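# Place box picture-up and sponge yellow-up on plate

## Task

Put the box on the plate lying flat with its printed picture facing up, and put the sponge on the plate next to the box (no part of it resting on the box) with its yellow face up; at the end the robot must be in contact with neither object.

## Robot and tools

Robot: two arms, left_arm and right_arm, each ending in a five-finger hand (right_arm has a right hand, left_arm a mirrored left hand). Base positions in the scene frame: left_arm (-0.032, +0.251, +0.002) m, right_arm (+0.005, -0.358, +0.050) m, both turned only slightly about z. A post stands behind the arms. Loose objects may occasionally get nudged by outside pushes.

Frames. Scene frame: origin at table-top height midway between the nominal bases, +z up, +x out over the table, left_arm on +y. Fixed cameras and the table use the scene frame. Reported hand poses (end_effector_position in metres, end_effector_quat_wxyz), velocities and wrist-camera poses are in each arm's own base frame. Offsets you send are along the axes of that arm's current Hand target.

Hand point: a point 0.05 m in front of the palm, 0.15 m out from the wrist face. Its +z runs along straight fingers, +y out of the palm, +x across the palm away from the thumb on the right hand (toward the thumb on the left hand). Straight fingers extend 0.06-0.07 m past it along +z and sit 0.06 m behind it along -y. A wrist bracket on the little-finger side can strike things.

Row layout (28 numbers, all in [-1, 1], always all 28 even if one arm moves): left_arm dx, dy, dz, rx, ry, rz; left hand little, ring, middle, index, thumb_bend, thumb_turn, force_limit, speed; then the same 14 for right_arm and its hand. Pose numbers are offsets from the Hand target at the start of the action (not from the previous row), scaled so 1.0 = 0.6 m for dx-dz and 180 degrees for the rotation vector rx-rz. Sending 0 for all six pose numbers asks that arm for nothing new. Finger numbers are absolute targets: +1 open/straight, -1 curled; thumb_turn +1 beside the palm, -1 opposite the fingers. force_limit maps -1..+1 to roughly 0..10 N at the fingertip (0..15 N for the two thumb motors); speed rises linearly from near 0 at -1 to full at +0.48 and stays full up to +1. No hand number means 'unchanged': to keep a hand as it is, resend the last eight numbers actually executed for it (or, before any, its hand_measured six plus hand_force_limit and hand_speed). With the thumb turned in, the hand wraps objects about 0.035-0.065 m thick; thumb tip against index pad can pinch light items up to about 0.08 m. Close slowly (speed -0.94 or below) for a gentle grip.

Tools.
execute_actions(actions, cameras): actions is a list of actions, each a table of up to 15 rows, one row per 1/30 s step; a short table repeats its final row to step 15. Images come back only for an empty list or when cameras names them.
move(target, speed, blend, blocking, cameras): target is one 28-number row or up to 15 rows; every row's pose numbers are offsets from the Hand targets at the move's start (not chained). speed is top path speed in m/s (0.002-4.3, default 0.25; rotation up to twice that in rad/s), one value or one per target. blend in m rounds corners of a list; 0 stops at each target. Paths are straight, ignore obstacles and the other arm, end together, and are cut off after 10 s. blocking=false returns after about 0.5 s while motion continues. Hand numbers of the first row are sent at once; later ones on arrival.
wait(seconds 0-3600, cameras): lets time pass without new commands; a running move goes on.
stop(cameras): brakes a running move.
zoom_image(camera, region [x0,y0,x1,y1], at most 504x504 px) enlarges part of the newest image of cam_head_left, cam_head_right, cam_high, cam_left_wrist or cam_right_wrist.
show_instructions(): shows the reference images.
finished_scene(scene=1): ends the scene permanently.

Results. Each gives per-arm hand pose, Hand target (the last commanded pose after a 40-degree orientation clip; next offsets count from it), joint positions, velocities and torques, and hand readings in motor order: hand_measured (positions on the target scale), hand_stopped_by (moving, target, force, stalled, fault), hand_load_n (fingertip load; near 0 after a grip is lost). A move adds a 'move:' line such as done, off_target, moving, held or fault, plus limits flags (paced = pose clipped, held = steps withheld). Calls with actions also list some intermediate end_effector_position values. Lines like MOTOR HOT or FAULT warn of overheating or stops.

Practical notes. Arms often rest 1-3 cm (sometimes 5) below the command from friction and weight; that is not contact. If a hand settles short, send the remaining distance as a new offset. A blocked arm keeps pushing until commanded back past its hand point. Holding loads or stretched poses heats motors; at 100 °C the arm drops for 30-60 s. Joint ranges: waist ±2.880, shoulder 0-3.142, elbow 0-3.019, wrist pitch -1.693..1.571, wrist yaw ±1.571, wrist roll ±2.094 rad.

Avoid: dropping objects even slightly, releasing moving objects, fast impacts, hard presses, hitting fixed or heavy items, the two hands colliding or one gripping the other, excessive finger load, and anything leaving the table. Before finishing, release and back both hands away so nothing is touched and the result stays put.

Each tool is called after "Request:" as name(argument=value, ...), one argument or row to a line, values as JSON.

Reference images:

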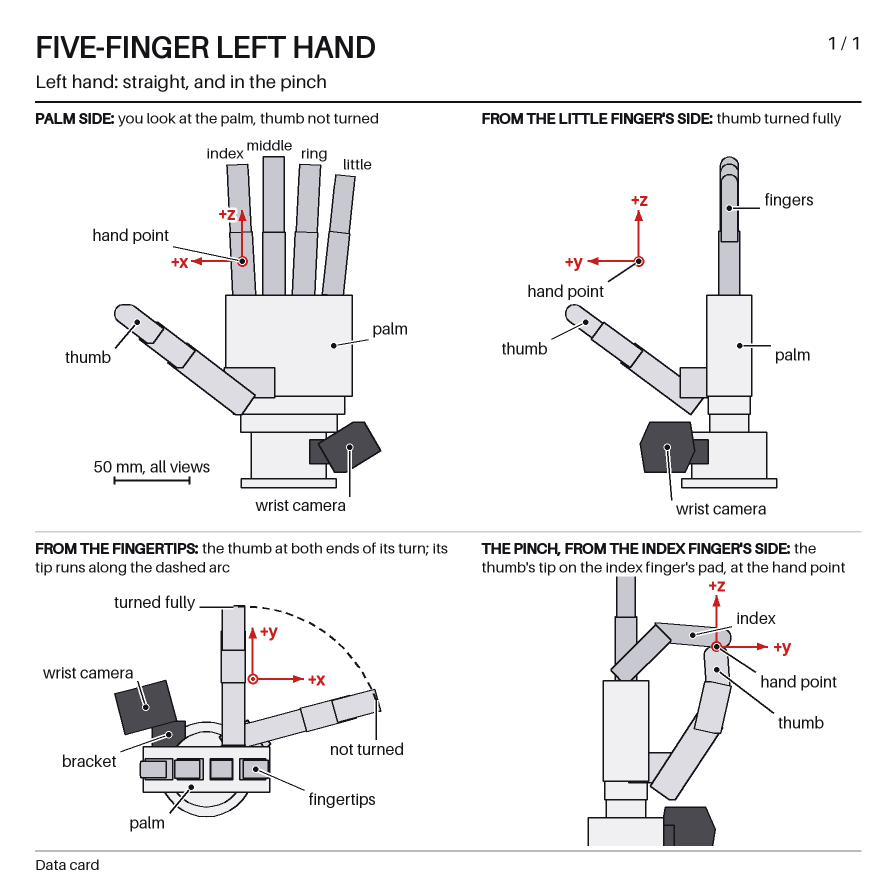

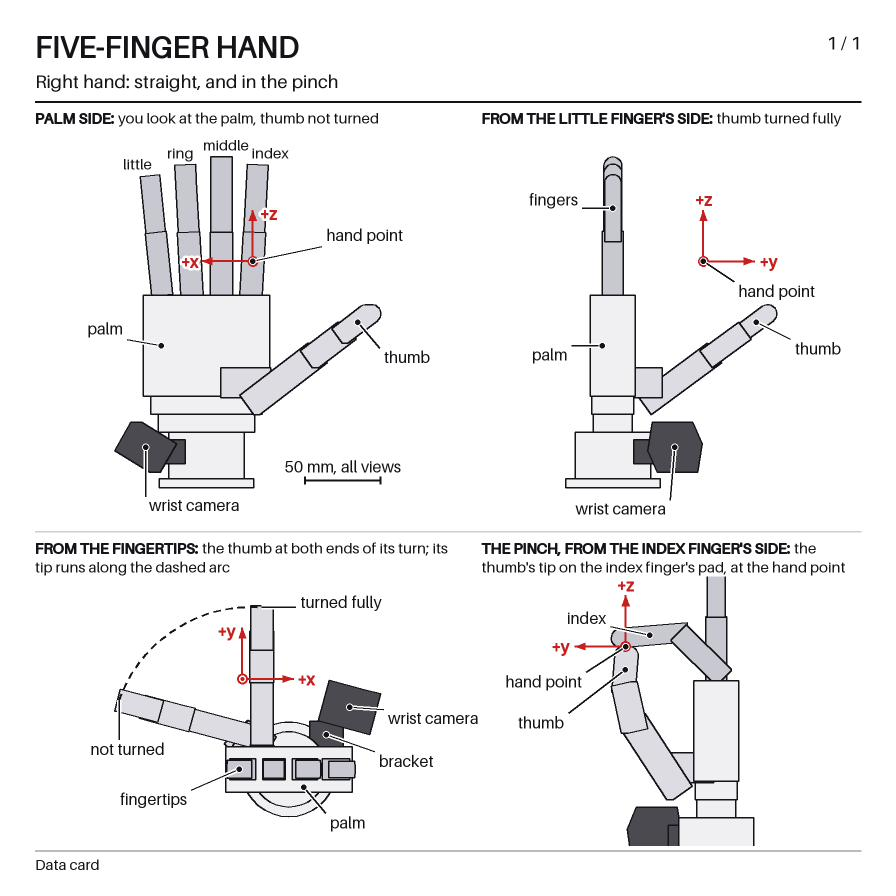

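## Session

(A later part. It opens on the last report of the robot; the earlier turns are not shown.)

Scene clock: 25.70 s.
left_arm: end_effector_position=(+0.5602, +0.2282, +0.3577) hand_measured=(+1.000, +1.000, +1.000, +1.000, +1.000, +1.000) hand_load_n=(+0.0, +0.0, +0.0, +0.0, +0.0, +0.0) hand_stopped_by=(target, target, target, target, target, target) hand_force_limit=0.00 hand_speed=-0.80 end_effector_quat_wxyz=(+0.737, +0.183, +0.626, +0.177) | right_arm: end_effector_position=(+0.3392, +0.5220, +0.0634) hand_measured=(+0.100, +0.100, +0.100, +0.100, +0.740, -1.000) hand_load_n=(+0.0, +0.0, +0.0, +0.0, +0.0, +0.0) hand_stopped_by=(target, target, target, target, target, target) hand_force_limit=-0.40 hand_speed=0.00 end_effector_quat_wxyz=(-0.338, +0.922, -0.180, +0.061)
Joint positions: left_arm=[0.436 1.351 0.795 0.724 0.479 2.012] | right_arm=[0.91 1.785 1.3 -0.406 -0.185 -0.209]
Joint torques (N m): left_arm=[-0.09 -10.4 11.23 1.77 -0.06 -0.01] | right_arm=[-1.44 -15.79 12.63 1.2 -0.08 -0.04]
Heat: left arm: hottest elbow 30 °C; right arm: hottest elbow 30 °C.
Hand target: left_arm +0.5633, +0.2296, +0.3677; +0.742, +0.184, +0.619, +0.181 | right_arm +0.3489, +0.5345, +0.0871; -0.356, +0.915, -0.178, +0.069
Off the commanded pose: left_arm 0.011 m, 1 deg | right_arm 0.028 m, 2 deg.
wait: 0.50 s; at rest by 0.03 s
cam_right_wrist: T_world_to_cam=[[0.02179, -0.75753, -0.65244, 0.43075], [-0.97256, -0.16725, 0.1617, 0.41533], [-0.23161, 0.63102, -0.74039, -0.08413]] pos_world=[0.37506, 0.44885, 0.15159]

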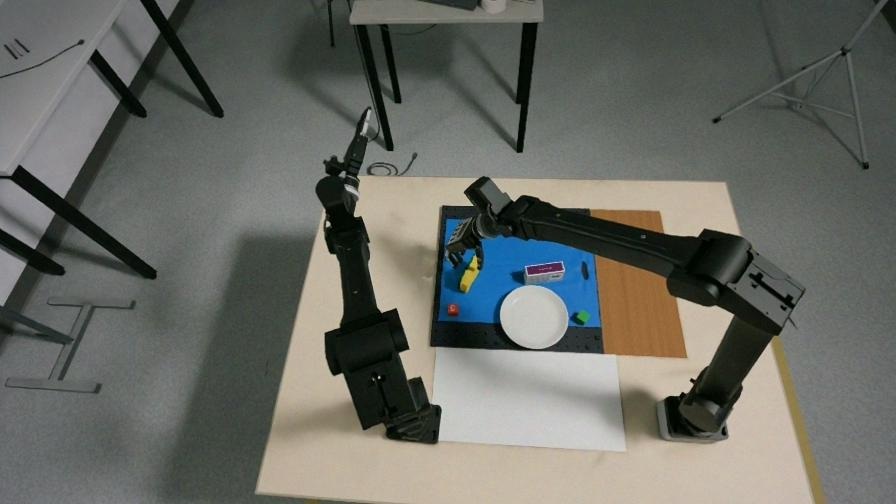

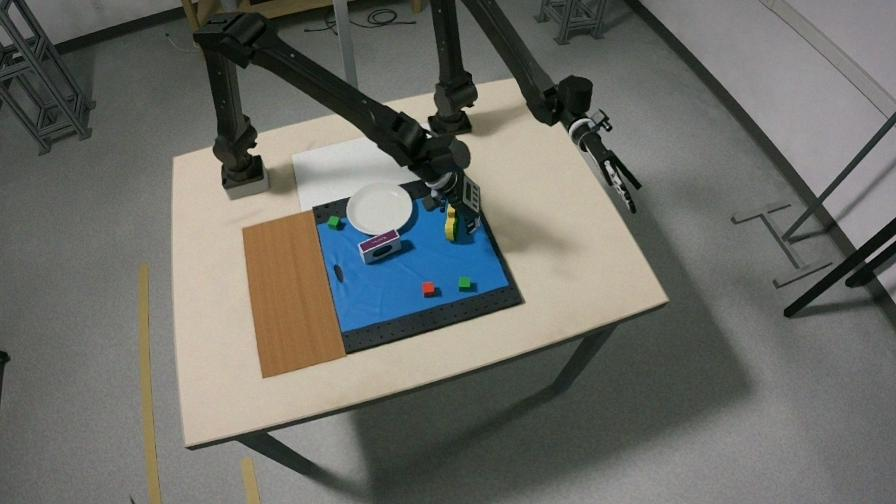

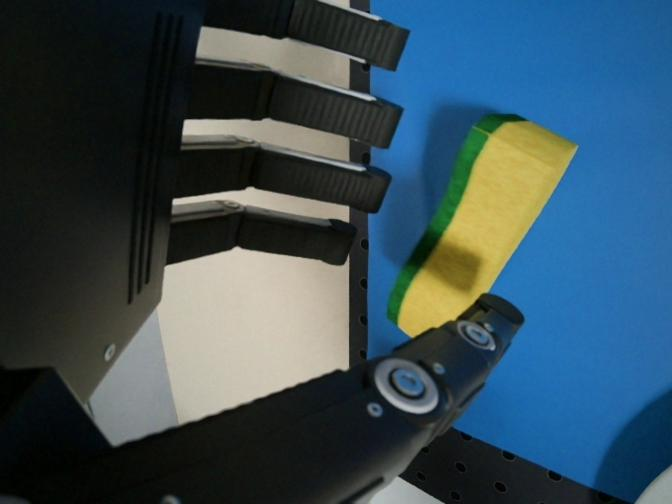

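Request:
move(
  target=[0,0,0,0,0,0,1,1,1,1,1,1,0,-0.8,0.0032,0.0387,0.0142,0,0,0,0.1,0.1,0.1,0.1,0.74,-1,-0.4,0],
  speed=0.12,
  cameras=["cam_head_left","cam_high","cam_right_wrist"],
)

Request:
zoom_image(
  camera="cam_high",
  region=[400, 150, 520, 270],
)

Request:
zoom_image(
  camera="cam_right_wrist",
  region=[320, 60, 640, 380],
)

Request:
zoom_image(
  camera="cam_head_left",
  region=[430, 230, 520, 320],
)

Scene clock: 27.20 s.
left_arm: end_effector_position=(+0.5602, +0.2282, +0.3577) hand_measured=(+1.000, +1.000, +1.000, +1.000, +1.000, +1.000) hand_load_n=(+0.0, +0.0, +0.0, +0.0, +0.0, +0.0) hand_stopped_by=(target, target, target, target, target, target) hand_force_limit=0.00 hand_speed=-0.80 end_effector_quat_wxyz=(+0.737, +0.183, +0.626, +0.177) | right_arm: end_effector_position=(+0.3442, +0.5268, +0.0653) hand_measured=(+0.100, +0.100, +0.100, +0.100, +0.740, -1.000) hand_load_n=(+0.0, +0.0, +0.0, +0.0, +0.0, +0.0) hand_stopped_by=(target, target, target, target, target, target) hand_force_limit=-0.40 hand_speed=0.00 end_effector_quat_wxyz=(-0.352, +0.917, -0.178, +0.067)
Joint positions: left_arm=[0.436 1.351 0.795 0.724 0.479 2.012] | right_arm=[0.908 1.785 1.294 -0.367 -0.187 -0.209]
Joint torques (N m): left_arm=[-0.15 -10.81 11.23 1.8 -0.05 -0.02] | right_arm=[-2.08 -15.56 8.5 2.26 -0.22 -0.1]
Heat: left arm: hottest elbow 30 °C; right arm: hottest elbow 30 °C.
Hand target: left_arm +0.5633, +0.2296, +0.3677; +0.742, +0.184, +0.619, +0.181 | right_arm +0.3464, +0.5232, +0.0650; -0.355, +0.915, -0.178, +0.069
Off the commanded pose: left_arm 0.011 m, 1 deg | right_arm 0.004 m, 1 deg.
move: done
cam_right_wrist: T_world_to_cam=[[0.03347, -0.73986, -0.67192, 0.42339], [-0.97548, -0.1705, 0.13914, 0.4249], [-0.21751, 0.65079, -0.72743, -0.10075]] pos_world=[0.3784, 0.45126, 0.15208]

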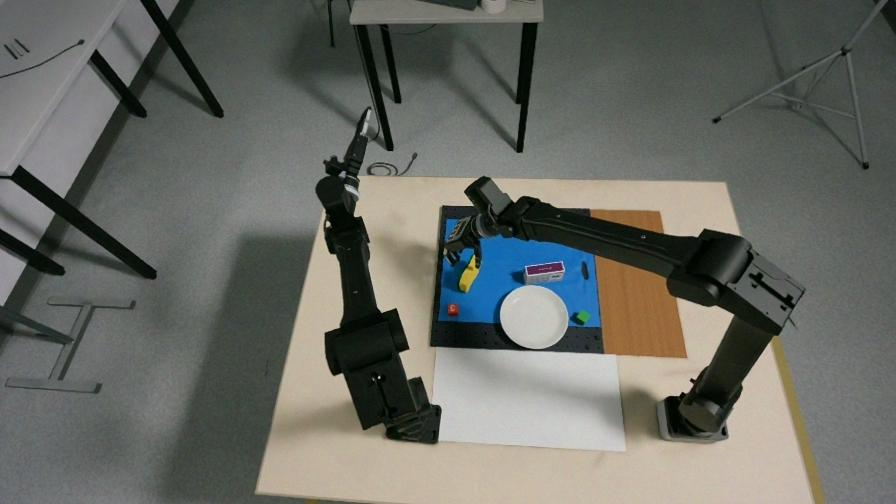

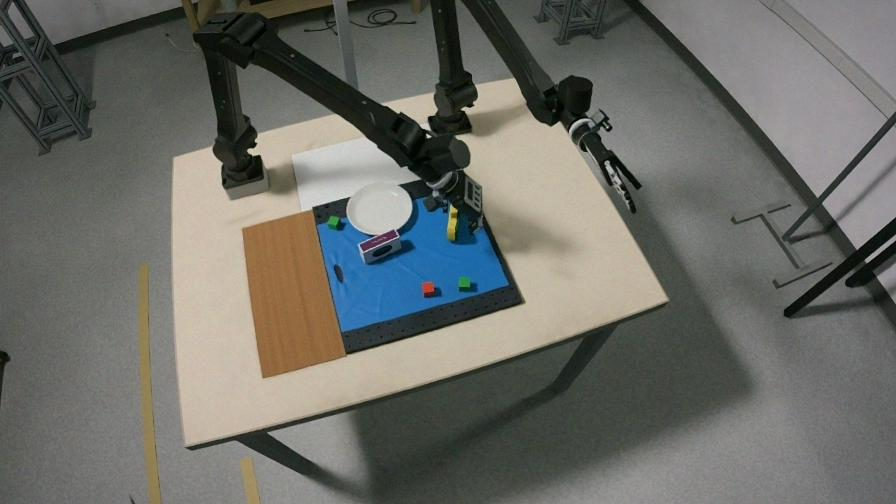

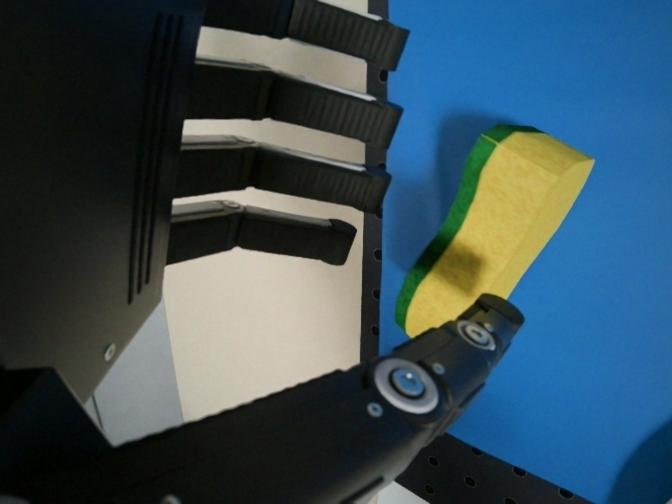

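Scaled by 4.200.

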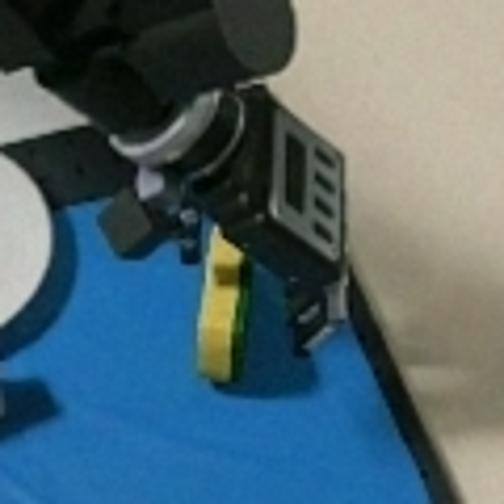

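Scaled by 1.575 from the camera's image (finer frame: 960x720).

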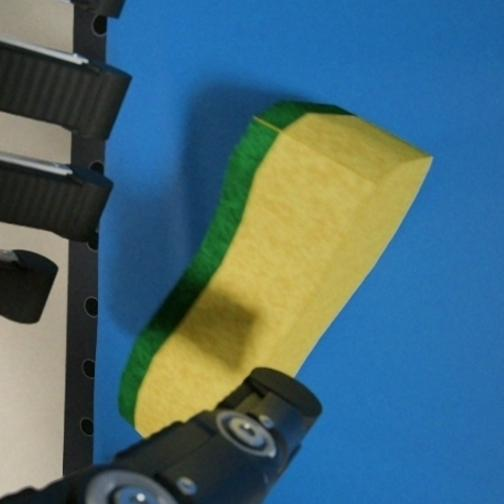

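Scaled by 5.600.

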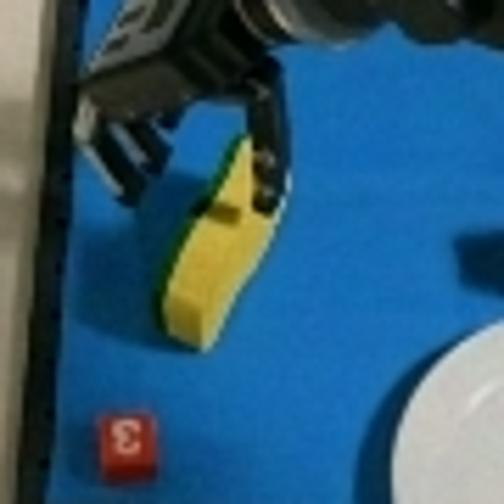

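Request:
move(
  target=[0,0,0,0,0,0,1,1,1,1,1,1,0,-0.8,-0.0067,0.0515,0.0317,0,0,0,0.1,0.1,0.1,0.1,0.74,-1,-0.4,0],
  speed=0.12,
  cameras=["cam_head_left","cam_high","cam_right_wrist"],
)

Request:
zoom_image(
  camera="cam_high",
  region=[400, 150, 520, 270],
)

Request:
zoom_image(
  camera="cam_right_wrist",
  region=[320, 60, 640, 380],
)

Request:
zoom_image(
  camera="cam_head_left",
  region=[430, 230, 520, 320],
)

Scene clock: 28.60 s.
left_arm: end_effector_position=(+0.5602, +0.2282, +0.3577) hand_measured=(+1.000, +1.000, +1.000, +1.000, +1.000, +1.000) hand_load_n=(+0.0, +0.0, +0.0, +0.0, +0.0, +0.0) hand_stopped_by=(target, target, target, target, target, target) hand_force_limit=0.00 hand_speed=-0.80 end_effector_quat_wxyz=(+0.737, +0.183, +0.626, +0.177) | right_arm: end_effector_position=(+0.3378, +0.5187, +0.0421) hand_measured=(+0.100, +0.100, +0.100, +0.100, +0.740, -1.000) hand_load_n=(+0.0, +0.0, +0.0, +0.0, +0.0, +0.0) hand_stopped_by=(target, target, target, target, target, target) hand_force_limit=-0.40 hand_speed=0.00 end_effector_quat_wxyz=(-0.359, +0.914, -0.177, +0.071)
Joint positions: left_arm=[0.436 1.351 0.795 0.724 0.479 2.012] | right_arm=[0.908 1.785 1.217 -0.272 -0.187 -0.209]
Joint torques (N m): left_arm=[-0.15 -10.64 11.25 1.84 -0.05 -0.03] | right_arm=[-1.9 -13.63 8.44 2.3 -0.16 -0.09]
Heat: left arm: hottest elbow 30 °C; right arm: hottest elbow 30 °C.
Hand target: left_arm +0.5633, +0.2296, +0.3677; +0.742, +0.184, +0.619, +0.181 | right_arm +0.3390, +0.5156, +0.0301; -0.355, +0.915, -0.178, +0.069
Off the commanded pose: left_arm 0.011 m, 1 deg | right_arm 0.012 m, 1 deg.
move: off_target (right_arm)
cam_right_wrist: T_world_to_cam=[[0.0413, -0.7299, -0.68231, 0.39471], [-0.97702, -0.17242, 0.12531, 0.42266], [-0.2091, 0.66145, -0.72025, -0.12237]] pos_world=[0.37106, 0.44192, 0.12822]

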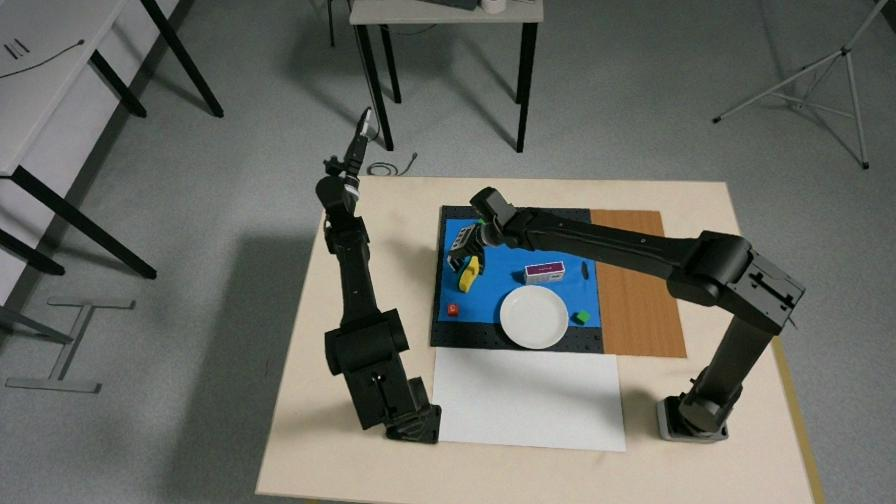

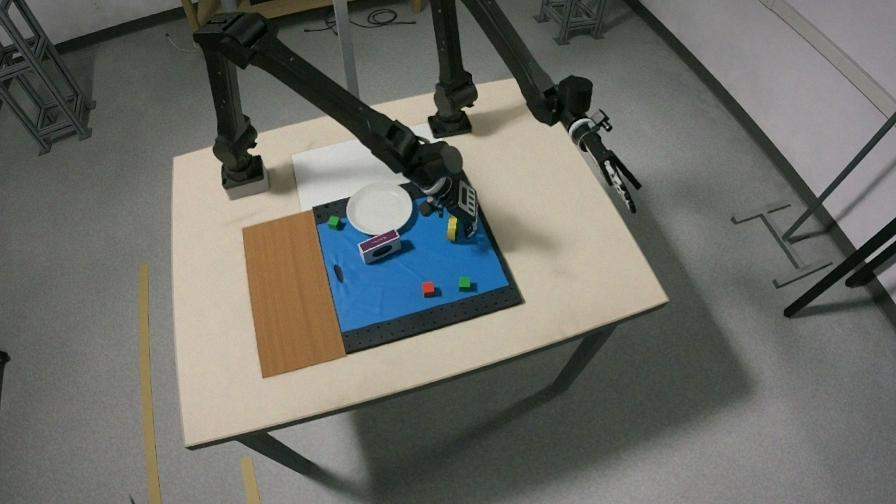

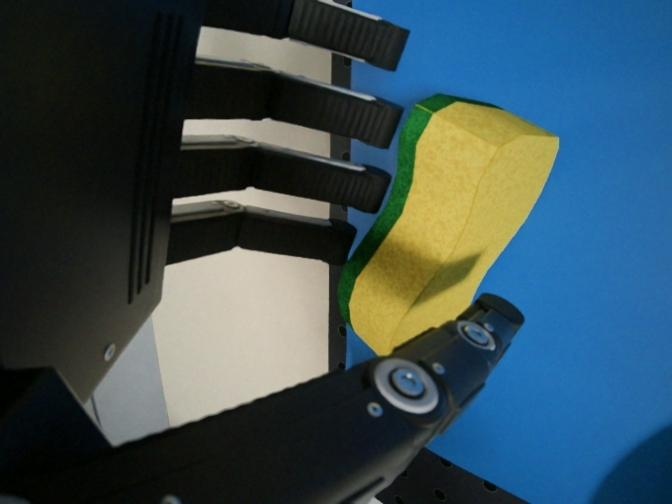

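Scaled by 4.200.

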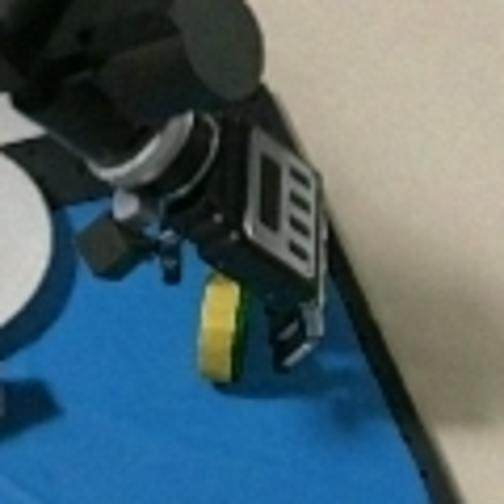

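Scaled by 1.575 from the camera's image (finer frame: 960x720).

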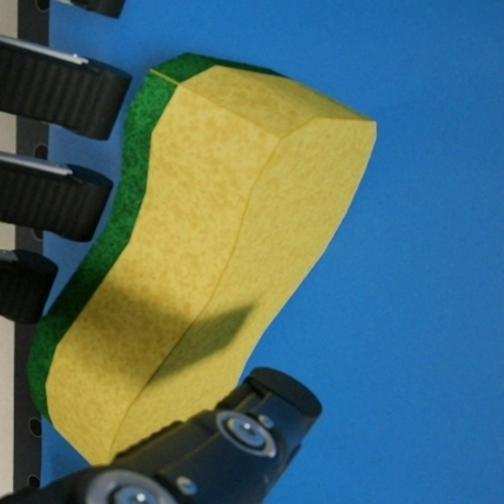

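Scaled by 5.600.

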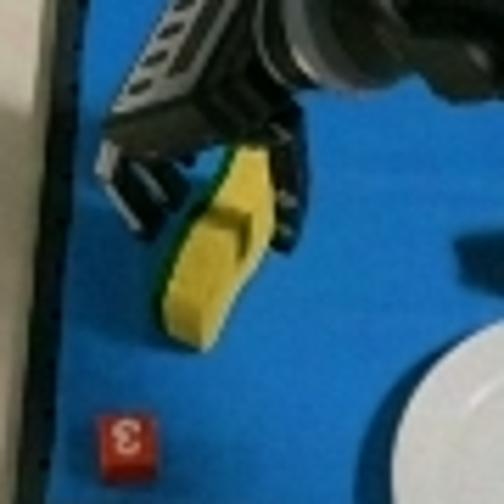

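Request:
move(
  target=[0,0,0,0,0,0,1,1,1,1,1,1,0,-0.8,0.0047,0.0313,0.028,0,-0.02,-0.022,0.1,0.1,0.1,0.1,0.74,-1,-0.4,0],
  speed=0.08,
  cameras=["cam_head_left","cam_high","cam_right_wrist"],
)

Request:
zoom_image(
  camera="cam_right_wrist",
  region=[320, 60, 640, 380],
)

Request:
zoom_image(
  camera="cam_head_left",
  region=[430, 230, 520, 320],
)

Scene clock: 30.37 s.
left_arm: end_effector_position=(+0.5602, +0.2282, +0.3577) hand_measured=(+1.000, +1.000, +1.000, +1.000, +1.000, +1.000) hand_load_n=(+0.0, +0.0, +0.0, +0.0, +0.0, +0.0) hand_stopped_by=(target, target, target, target, target, target) hand_force_limit=0.00 hand_speed=-0.80 end_effector_quat_wxyz=(+0.737, +0.183, +0.626, +0.177) | right_arm: end_effector_position=(+0.3408, +0.5183, +0.0206) hand_measured=(+0.100, +0.100, +0.100, +0.100, +0.740, -1.000) hand_load_n=(+0.0, +0.0, +0.0, +0.5, +0.0, +0.0) hand_stopped_by=(target, target, target, target, target, target) hand_force_limit=-0.40 hand_speed=0.00 end_effector_quat_wxyz=(-0.365, +0.919, -0.136, +0.056)
Joint positions: left_arm=[0.436 1.351 0.795 0.724 0.479 2.012] | right_arm=[0.89 1.831 1.217 -0.238 -0.259 -0.289]
Joint torques (N m): left_arm=[-0.15 -10.46 11.28 1.84 -0.05 -0.03] | right_arm=[-2.02 -13.8 7.77 2.3 -0.27 -0.15]
Heat: left arm: hottest elbow 31 °C; right arm: hottest elbow 30 °C.
Hand target: left_arm +0.5633, +0.2296, +0.3677; +0.742, +0.184, +0.619, +0.181 | right_arm +0.3407, +0.5121, +0.0050; -0.358, +0.922, -0.135, +0.053
Off the commanded pose: left_arm 0.011 m, 1 deg | right_arm 0.017 m, 1 deg.
move: off_target (right_arm)
cam_right_wrist: T_world_to_cam=[[0.10642, -0.71959, -0.6862, 0.35209], [-0.95822, -0.2585, 0.12248, 0.46654], [-0.26552, 0.64449, -0.71703, -0.10902]] pos_world=[0.38063, 0.44422, 0.1063]

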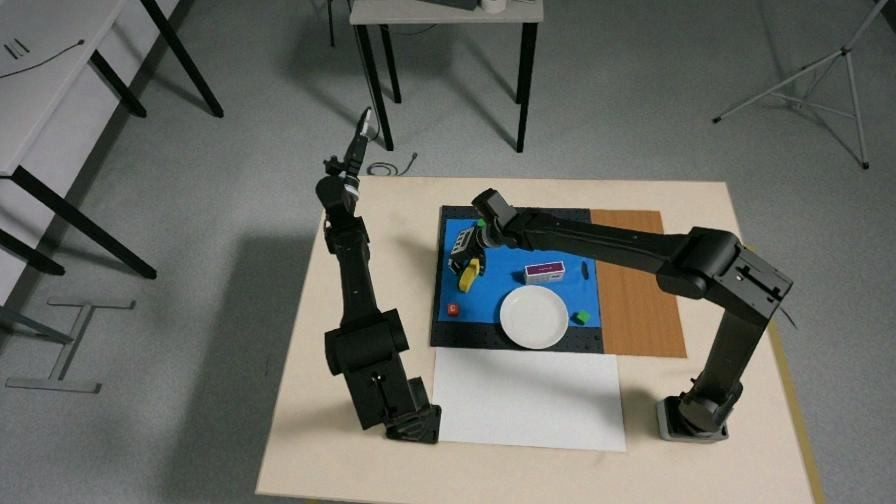

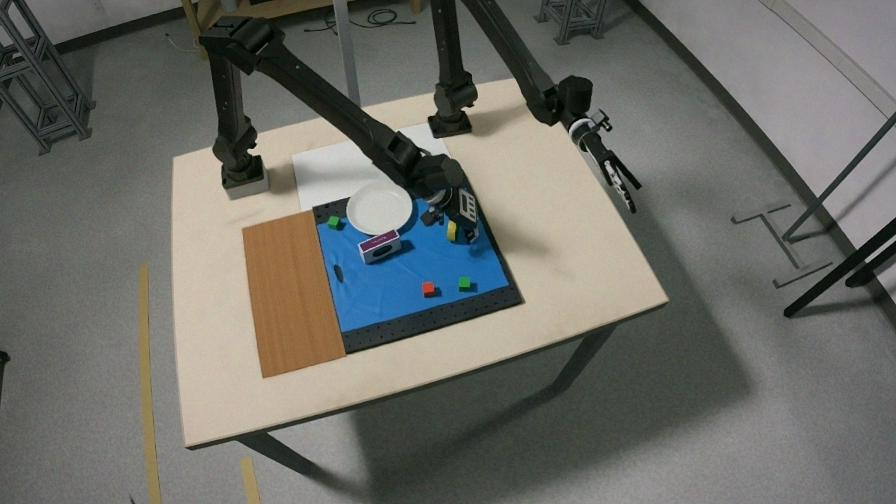

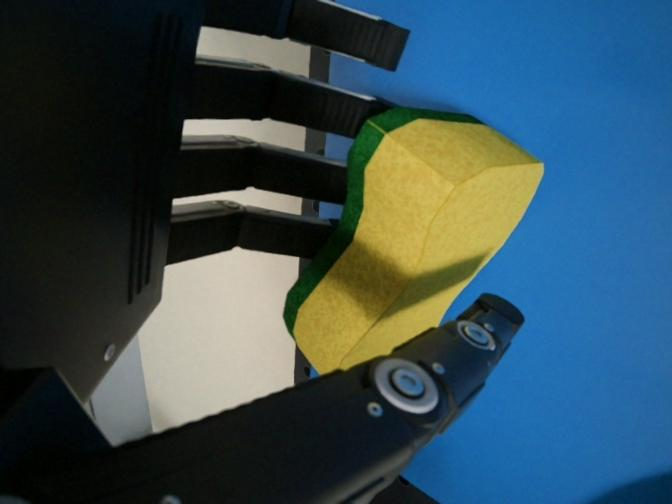

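Scaled by 1.575 from the camera's image (finer frame: 960x720).

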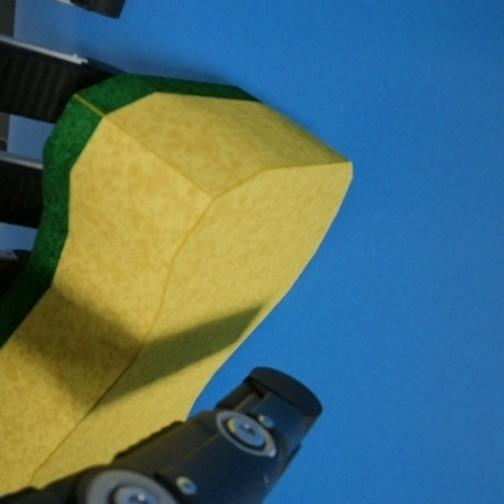

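Scaled by 5.600.

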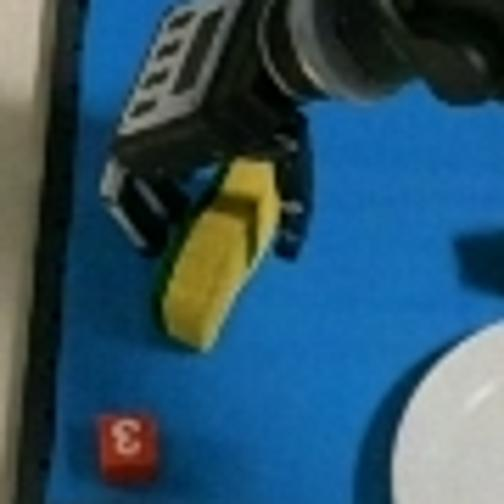

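Request:
move(
  target=[0,0,0,0,0,0,1,1,1,1,1,1,0,-0.8,0,0,0,0,0,0,0.1,0.04,-0.02,-0.02,0.56,-1,-0.5,-0.85],
  cameras=["cam_head_left","cam_high","cam_right_wrist"],
)

Request:
zoom_image(
  camera="cam_right_wrist",
  region=[220, 60, 600, 440],
)

Scene clock: 32.03 s.
left_arm: end_effector_position=(+0.5602, +0.2282, +0.3577) hand_measured=(+1.000, +1.000, +1.000, +1.000, +1.000, +1.000) hand_load_n=(+0.0, +0.0, +0.0, +0.0, +0.0, +0.0) hand_stopped_by=(target, target, target, target, target, target) hand_force_limit=0.00 hand_speed=-0.80 end_effector_quat_wxyz=(+0.737, +0.183, +0.626, +0.177) | right_arm: end_effector_position=(+0.3409, +0.5183, +0.0206) hand_measured=(+0.100, +0.040, -0.020, -0.020, +0.560, -1.000) hand_load_n=(+0.0, +0.0, +0.0, +0.0, +0.0, +0.0) hand_stopped_by=(target, target, target, target, target, target) hand_force_limit=-0.50 hand_speed=-0.85 end_effector_quat_wxyz=(-0.365, +0.919, -0.136, +0.056)
Joint positions: left_arm=[0.436 1.351 0.795 0.724 0.479 2.012] | right_arm=[0.89 1.831 1.217 -0.238 -0.259 -0.29]
Joint torques (N m): left_arm=[-0.03 -10.34 11.26 1.87 -0.04 -0.03] | right_arm=[-1.96 -13.8 7.77 2.29 -0.27 -0.14]
Heat: left arm: hottest elbow 31 °C; right arm: hottest elbow 30 °C.
Hand target: left_arm +0.5633, +0.2296, +0.3677; +0.742, +0.184, +0.619, +0.181 | right_arm +0.3407, +0.5121, +0.0050; -0.358, +0.922, -0.135, +0.053
Off the commanded pose: left_arm 0.011 m, 1 deg | right_arm 0.017 m, 1 deg.
move: done
cam_right_wrist: T_world_to_cam=[[0.10713, -0.71964, -0.68603, 0.35183], [-0.95813, -0.259, 0.12208, 0.46678], [-0.26554, 0.64423, -0.71726, -0.10887]] pos_world=[0.38063, 0.44422, 0.1063]

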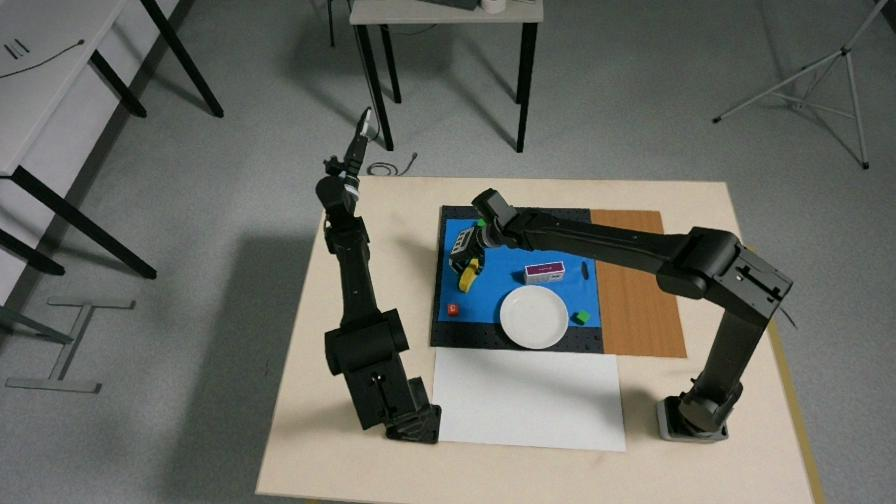

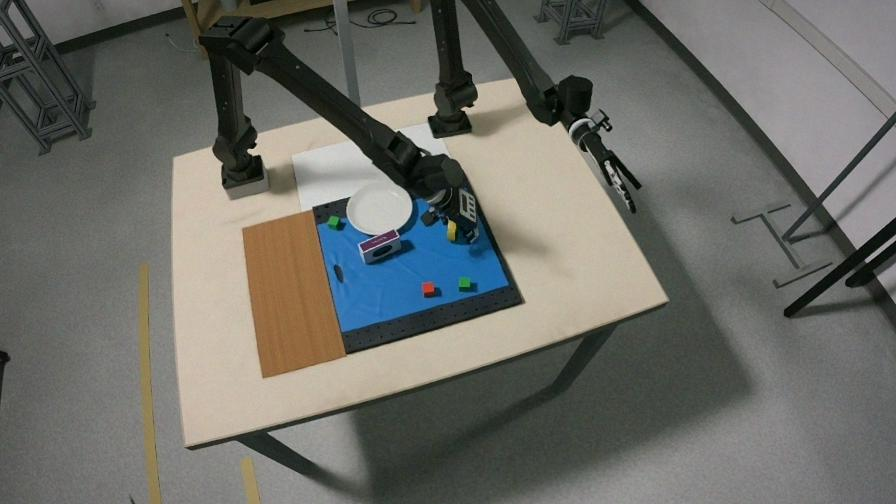

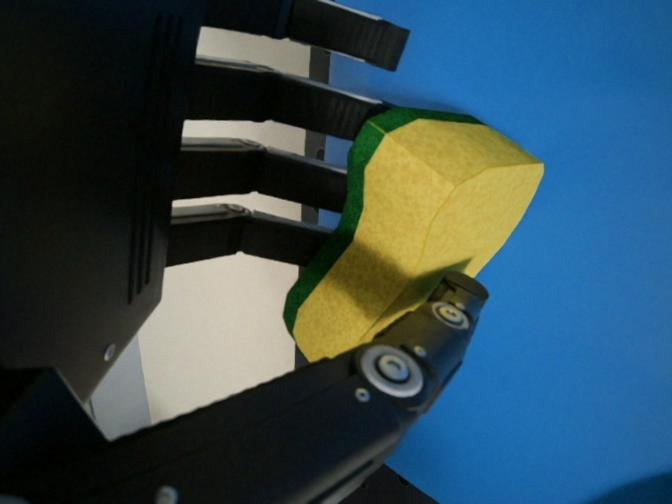

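Scaled by 1.326 from the camera's image (finer frame: 960x720).

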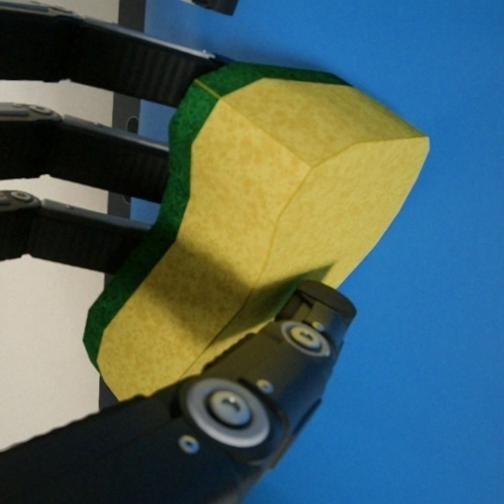

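Request:
move(
  target=[0,0,0,0,0,0,1,1,1,1,1,1,0,-0.8,0,0,0,0,0,0,0.1,-0.04,-0.12,-0.12,0.48,-1,-0.5,-0.9],
  cameras=["cam_head_left","cam_right_wrist"],
)

Request:
zoom_image(
  camera="cam_right_wrist",
  region=[220, 60, 600, 440],
)

Request:
zoom_image(
  camera="cam_head_left",
  region=[430, 230, 520, 320],
)

Scene clock: 32.93 s.
left_arm: end_effector_position=(+0.5602, +0.2282, +0.3577) hand_measured=(+1.000, +1.000, +1.000, +1.000, +1.000, +1.000) hand_load_n=(+0.0, +0.0, +0.0, +0.0, +0.0, +0.0) hand_stopped_by=(target, target, target, target, target, target) hand_force_limit=0.00 hand_speed=-0.80 end_effector_quat_wxyz=(+0.737, +0.183, +0.626, +0.177) | right_arm: end_effector_position=(+0.3409, +0.5183, +0.0206) hand_measured=(+0.100, -0.040, -0.120, -0.120, +0.482, -1.000) hand_load_n=(+0.0, +0.0, +3.0, +1.0, +3.0, +0.0) hand_stopped_by=(target, target, force, target, target, target) hand_force_limit=-0.50 hand_speed=-0.90 end_effector_quat_wxyz=(-0.365, +0.919, -0.136, +0.056)
Joint positions: left_arm=[0.436 1.351 0.795 0.724 0.479 2.012] | right_arm=[0.89 1.831 1.217 -0.238 -0.259 -0.29]
Joint torques (N m): left_arm=[-0.15 -10.4 11.23 1.8 -0.05 -0.02] | right_arm=[-1.96 -13.8 7.77 2.29 -0.26 -0.14]
Heat: left arm: hottest elbow 31 °C; right arm: hottest elbow 30 °C.
Hand target: left_arm +0.5633, +0.2296, +0.3677; +0.742, +0.184, +0.619, +0.181 | right_arm +0.3407, +0.5121, +0.0050; -0.358, +0.922, -0.135, +0.053
Off the commanded pose: left_arm 0.011 m, 1 deg | right_arm 0.017 m, 1 deg.
move: done
cam_right_wrist: T_world_to_cam=[[0.10713, -0.71964, -0.68603, 0.35183], [-0.95813, -0.259, 0.12208, 0.46678], [-0.26554, 0.64423, -0.71726, -0.10887]] pos_world=[0.38063, 0.44422, 0.1063]

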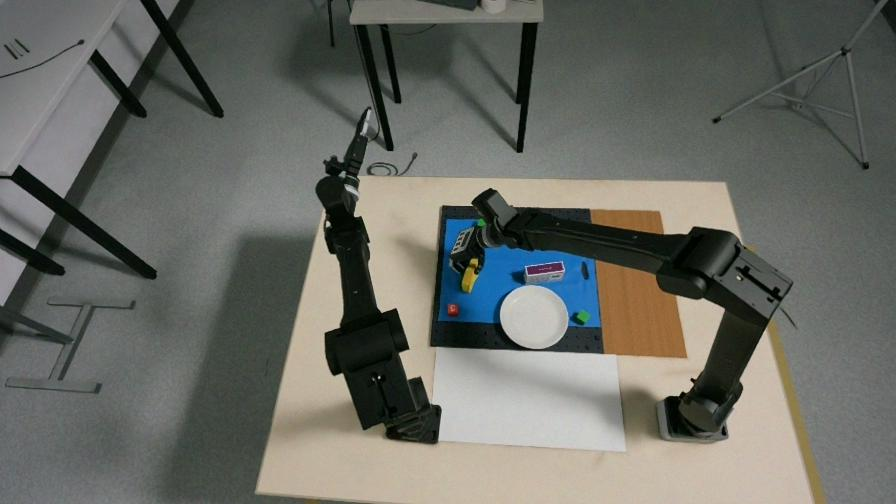

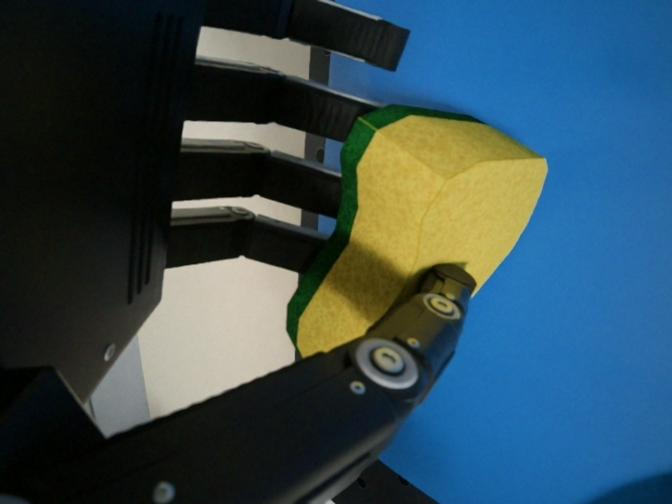

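Scaled by 1.326 from the camera's image (finer frame: 960x720).

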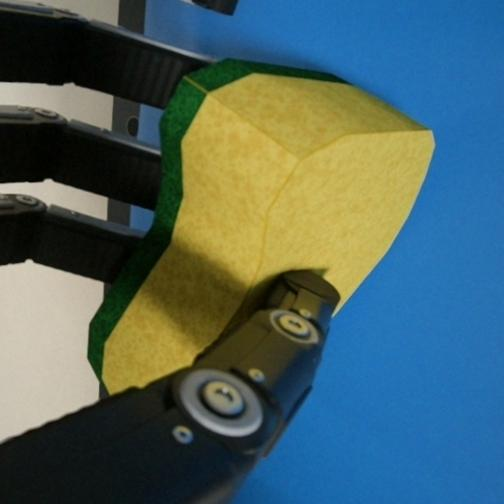

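Scaled by 5.600.

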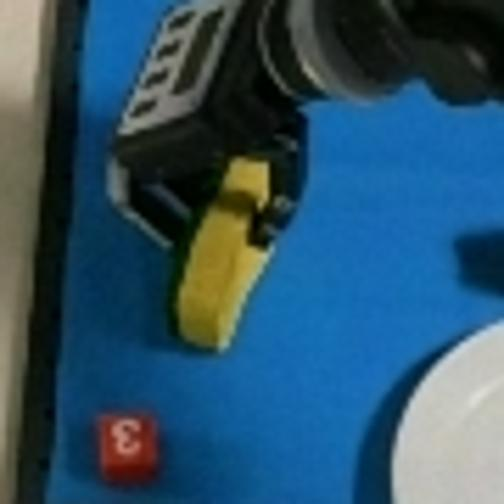

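Request:
move(
  target=[0,0,0,0,0,0,1,1,1,1,1,1,0,-0.8,0,0,0,0,0,0,0.0,-0.1,-0.18,-0.18,0.46,-1,-0.3,-0.94],
  cameras=["cam_head_left","cam_high","cam_right_wrist"],
)

Request:
zoom_image(
  camera="cam_right_wrist",
  region=[220, 60, 600, 440],
)

Request:
zoom_image(
  camera="cam_high",
  region=[400, 150, 520, 270],
)

Scene clock: 33.93 s.
left_arm: end_effector_position=(+0.5602, +0.2282, +0.3577) hand_measured=(+1.000, +1.000, +1.000, +1.000, +1.000, +1.000) hand_load_n=(-0.5, +0.0, +0.0, +0.0, +0.0, +0.0) hand_stopped_by=(target, target, target, target, target, target) hand_force_limit=0.00 hand_speed=-0.80 end_effector_quat_wxyz=(+0.737, +0.183, +0.626, +0.177) | right_arm: end_effector_position=(+0.3409, +0.5183, +0.0206) hand_measured=(+0.000, -0.100, -0.140, -0.180, +0.464, -1.000) hand_load_n=(+0.0, +0.0, +3.5, +2.0, +4.5, -0.5) hand_stopped_by=(target, target, force, target, target, target) hand_force_limit=-0.30 hand_speed=-0.94 end_effector_quat_wxyz=(-0.365, +0.919, -0.136, +0.056)
Joint positions: left_arm=[0.436 1.351 0.795 0.724 0.479 2.012] | right_arm=[0.89 1.831 1.217 -0.238 -0.259 -0.29]
Joint torques (N m): left_arm=[-0.03 -10.7 11.22 1.83 -0.05 -0.02] | right_arm=[-1.96 -13.8 7.76 2.29 -0.26 -0.14]
Heat: left arm: hottest elbow 31 °C; right arm: hottest elbow 30 °C.
Hand target: left_arm +0.5633, +0.2296, +0.3677; +0.742, +0.184, +0.619, +0.181 | right_arm +0.3407, +0.5121, +0.0050; -0.358, +0.922, -0.135, +0.053
Off the commanded pose: left_arm 0.011 m, 1 deg | right_arm 0.017 m, 1 deg.
move: done
cam_right_wrist: T_world_to_cam=[[0.10713, -0.71964, -0.68603, 0.35183], [-0.95813, -0.259, 0.12208, 0.46678], [-0.26554, 0.64423, -0.71726, -0.10887]] pos_world=[0.38063, 0.44422, 0.1063]

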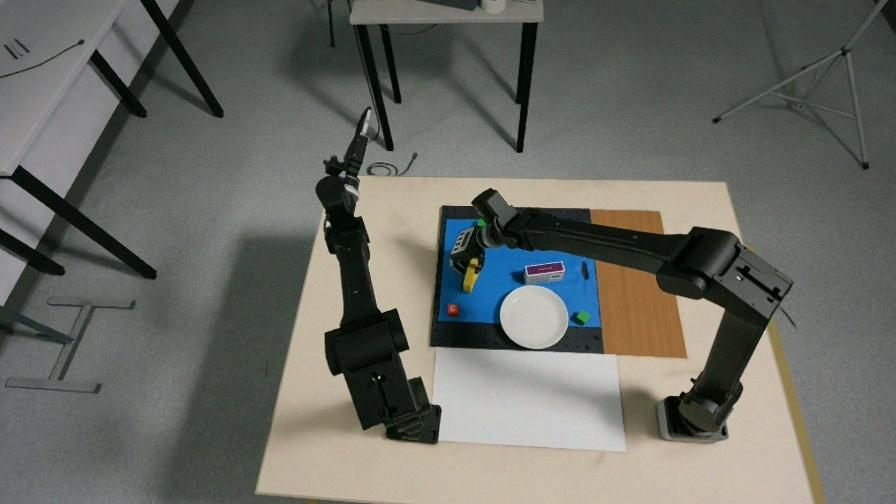

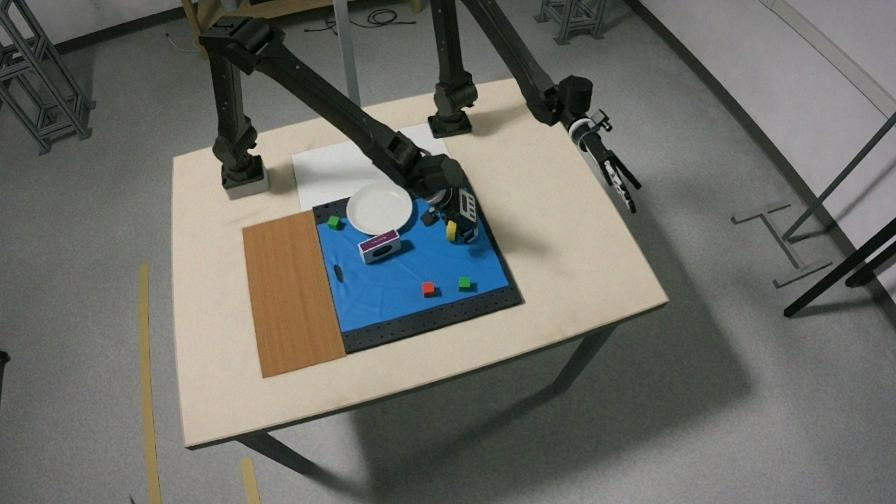

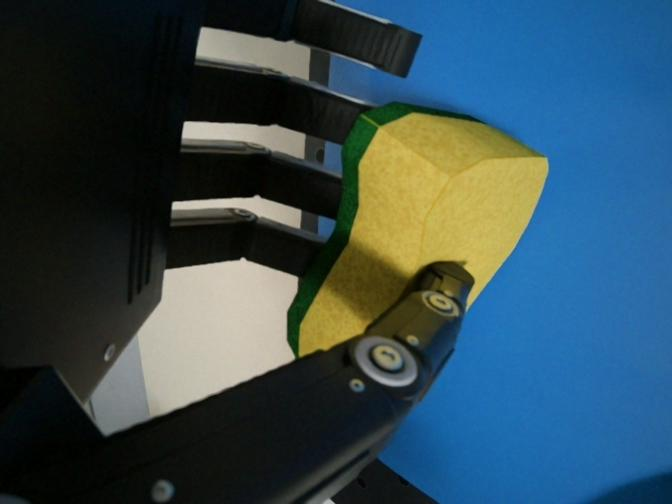

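Scaled by 1.326 from the camera's image (finer frame: 960x720).

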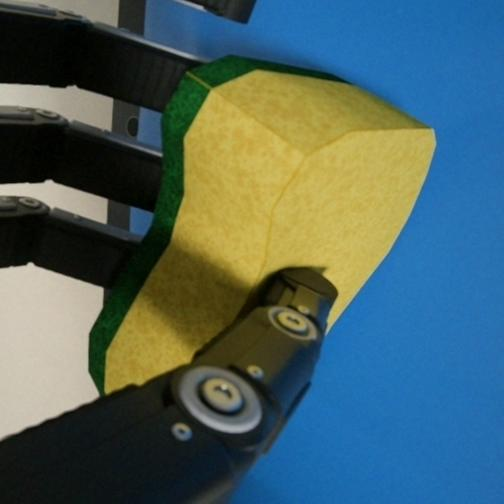

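Scaled by 4.200.

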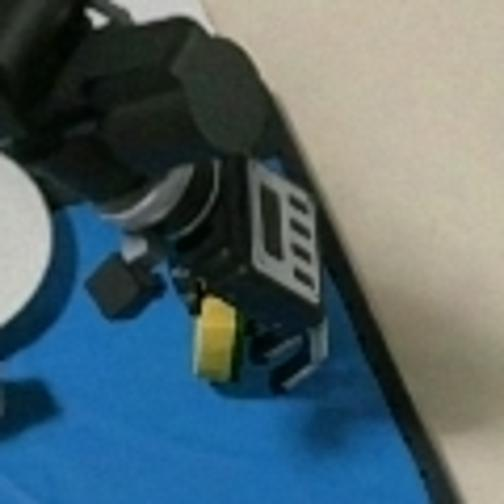

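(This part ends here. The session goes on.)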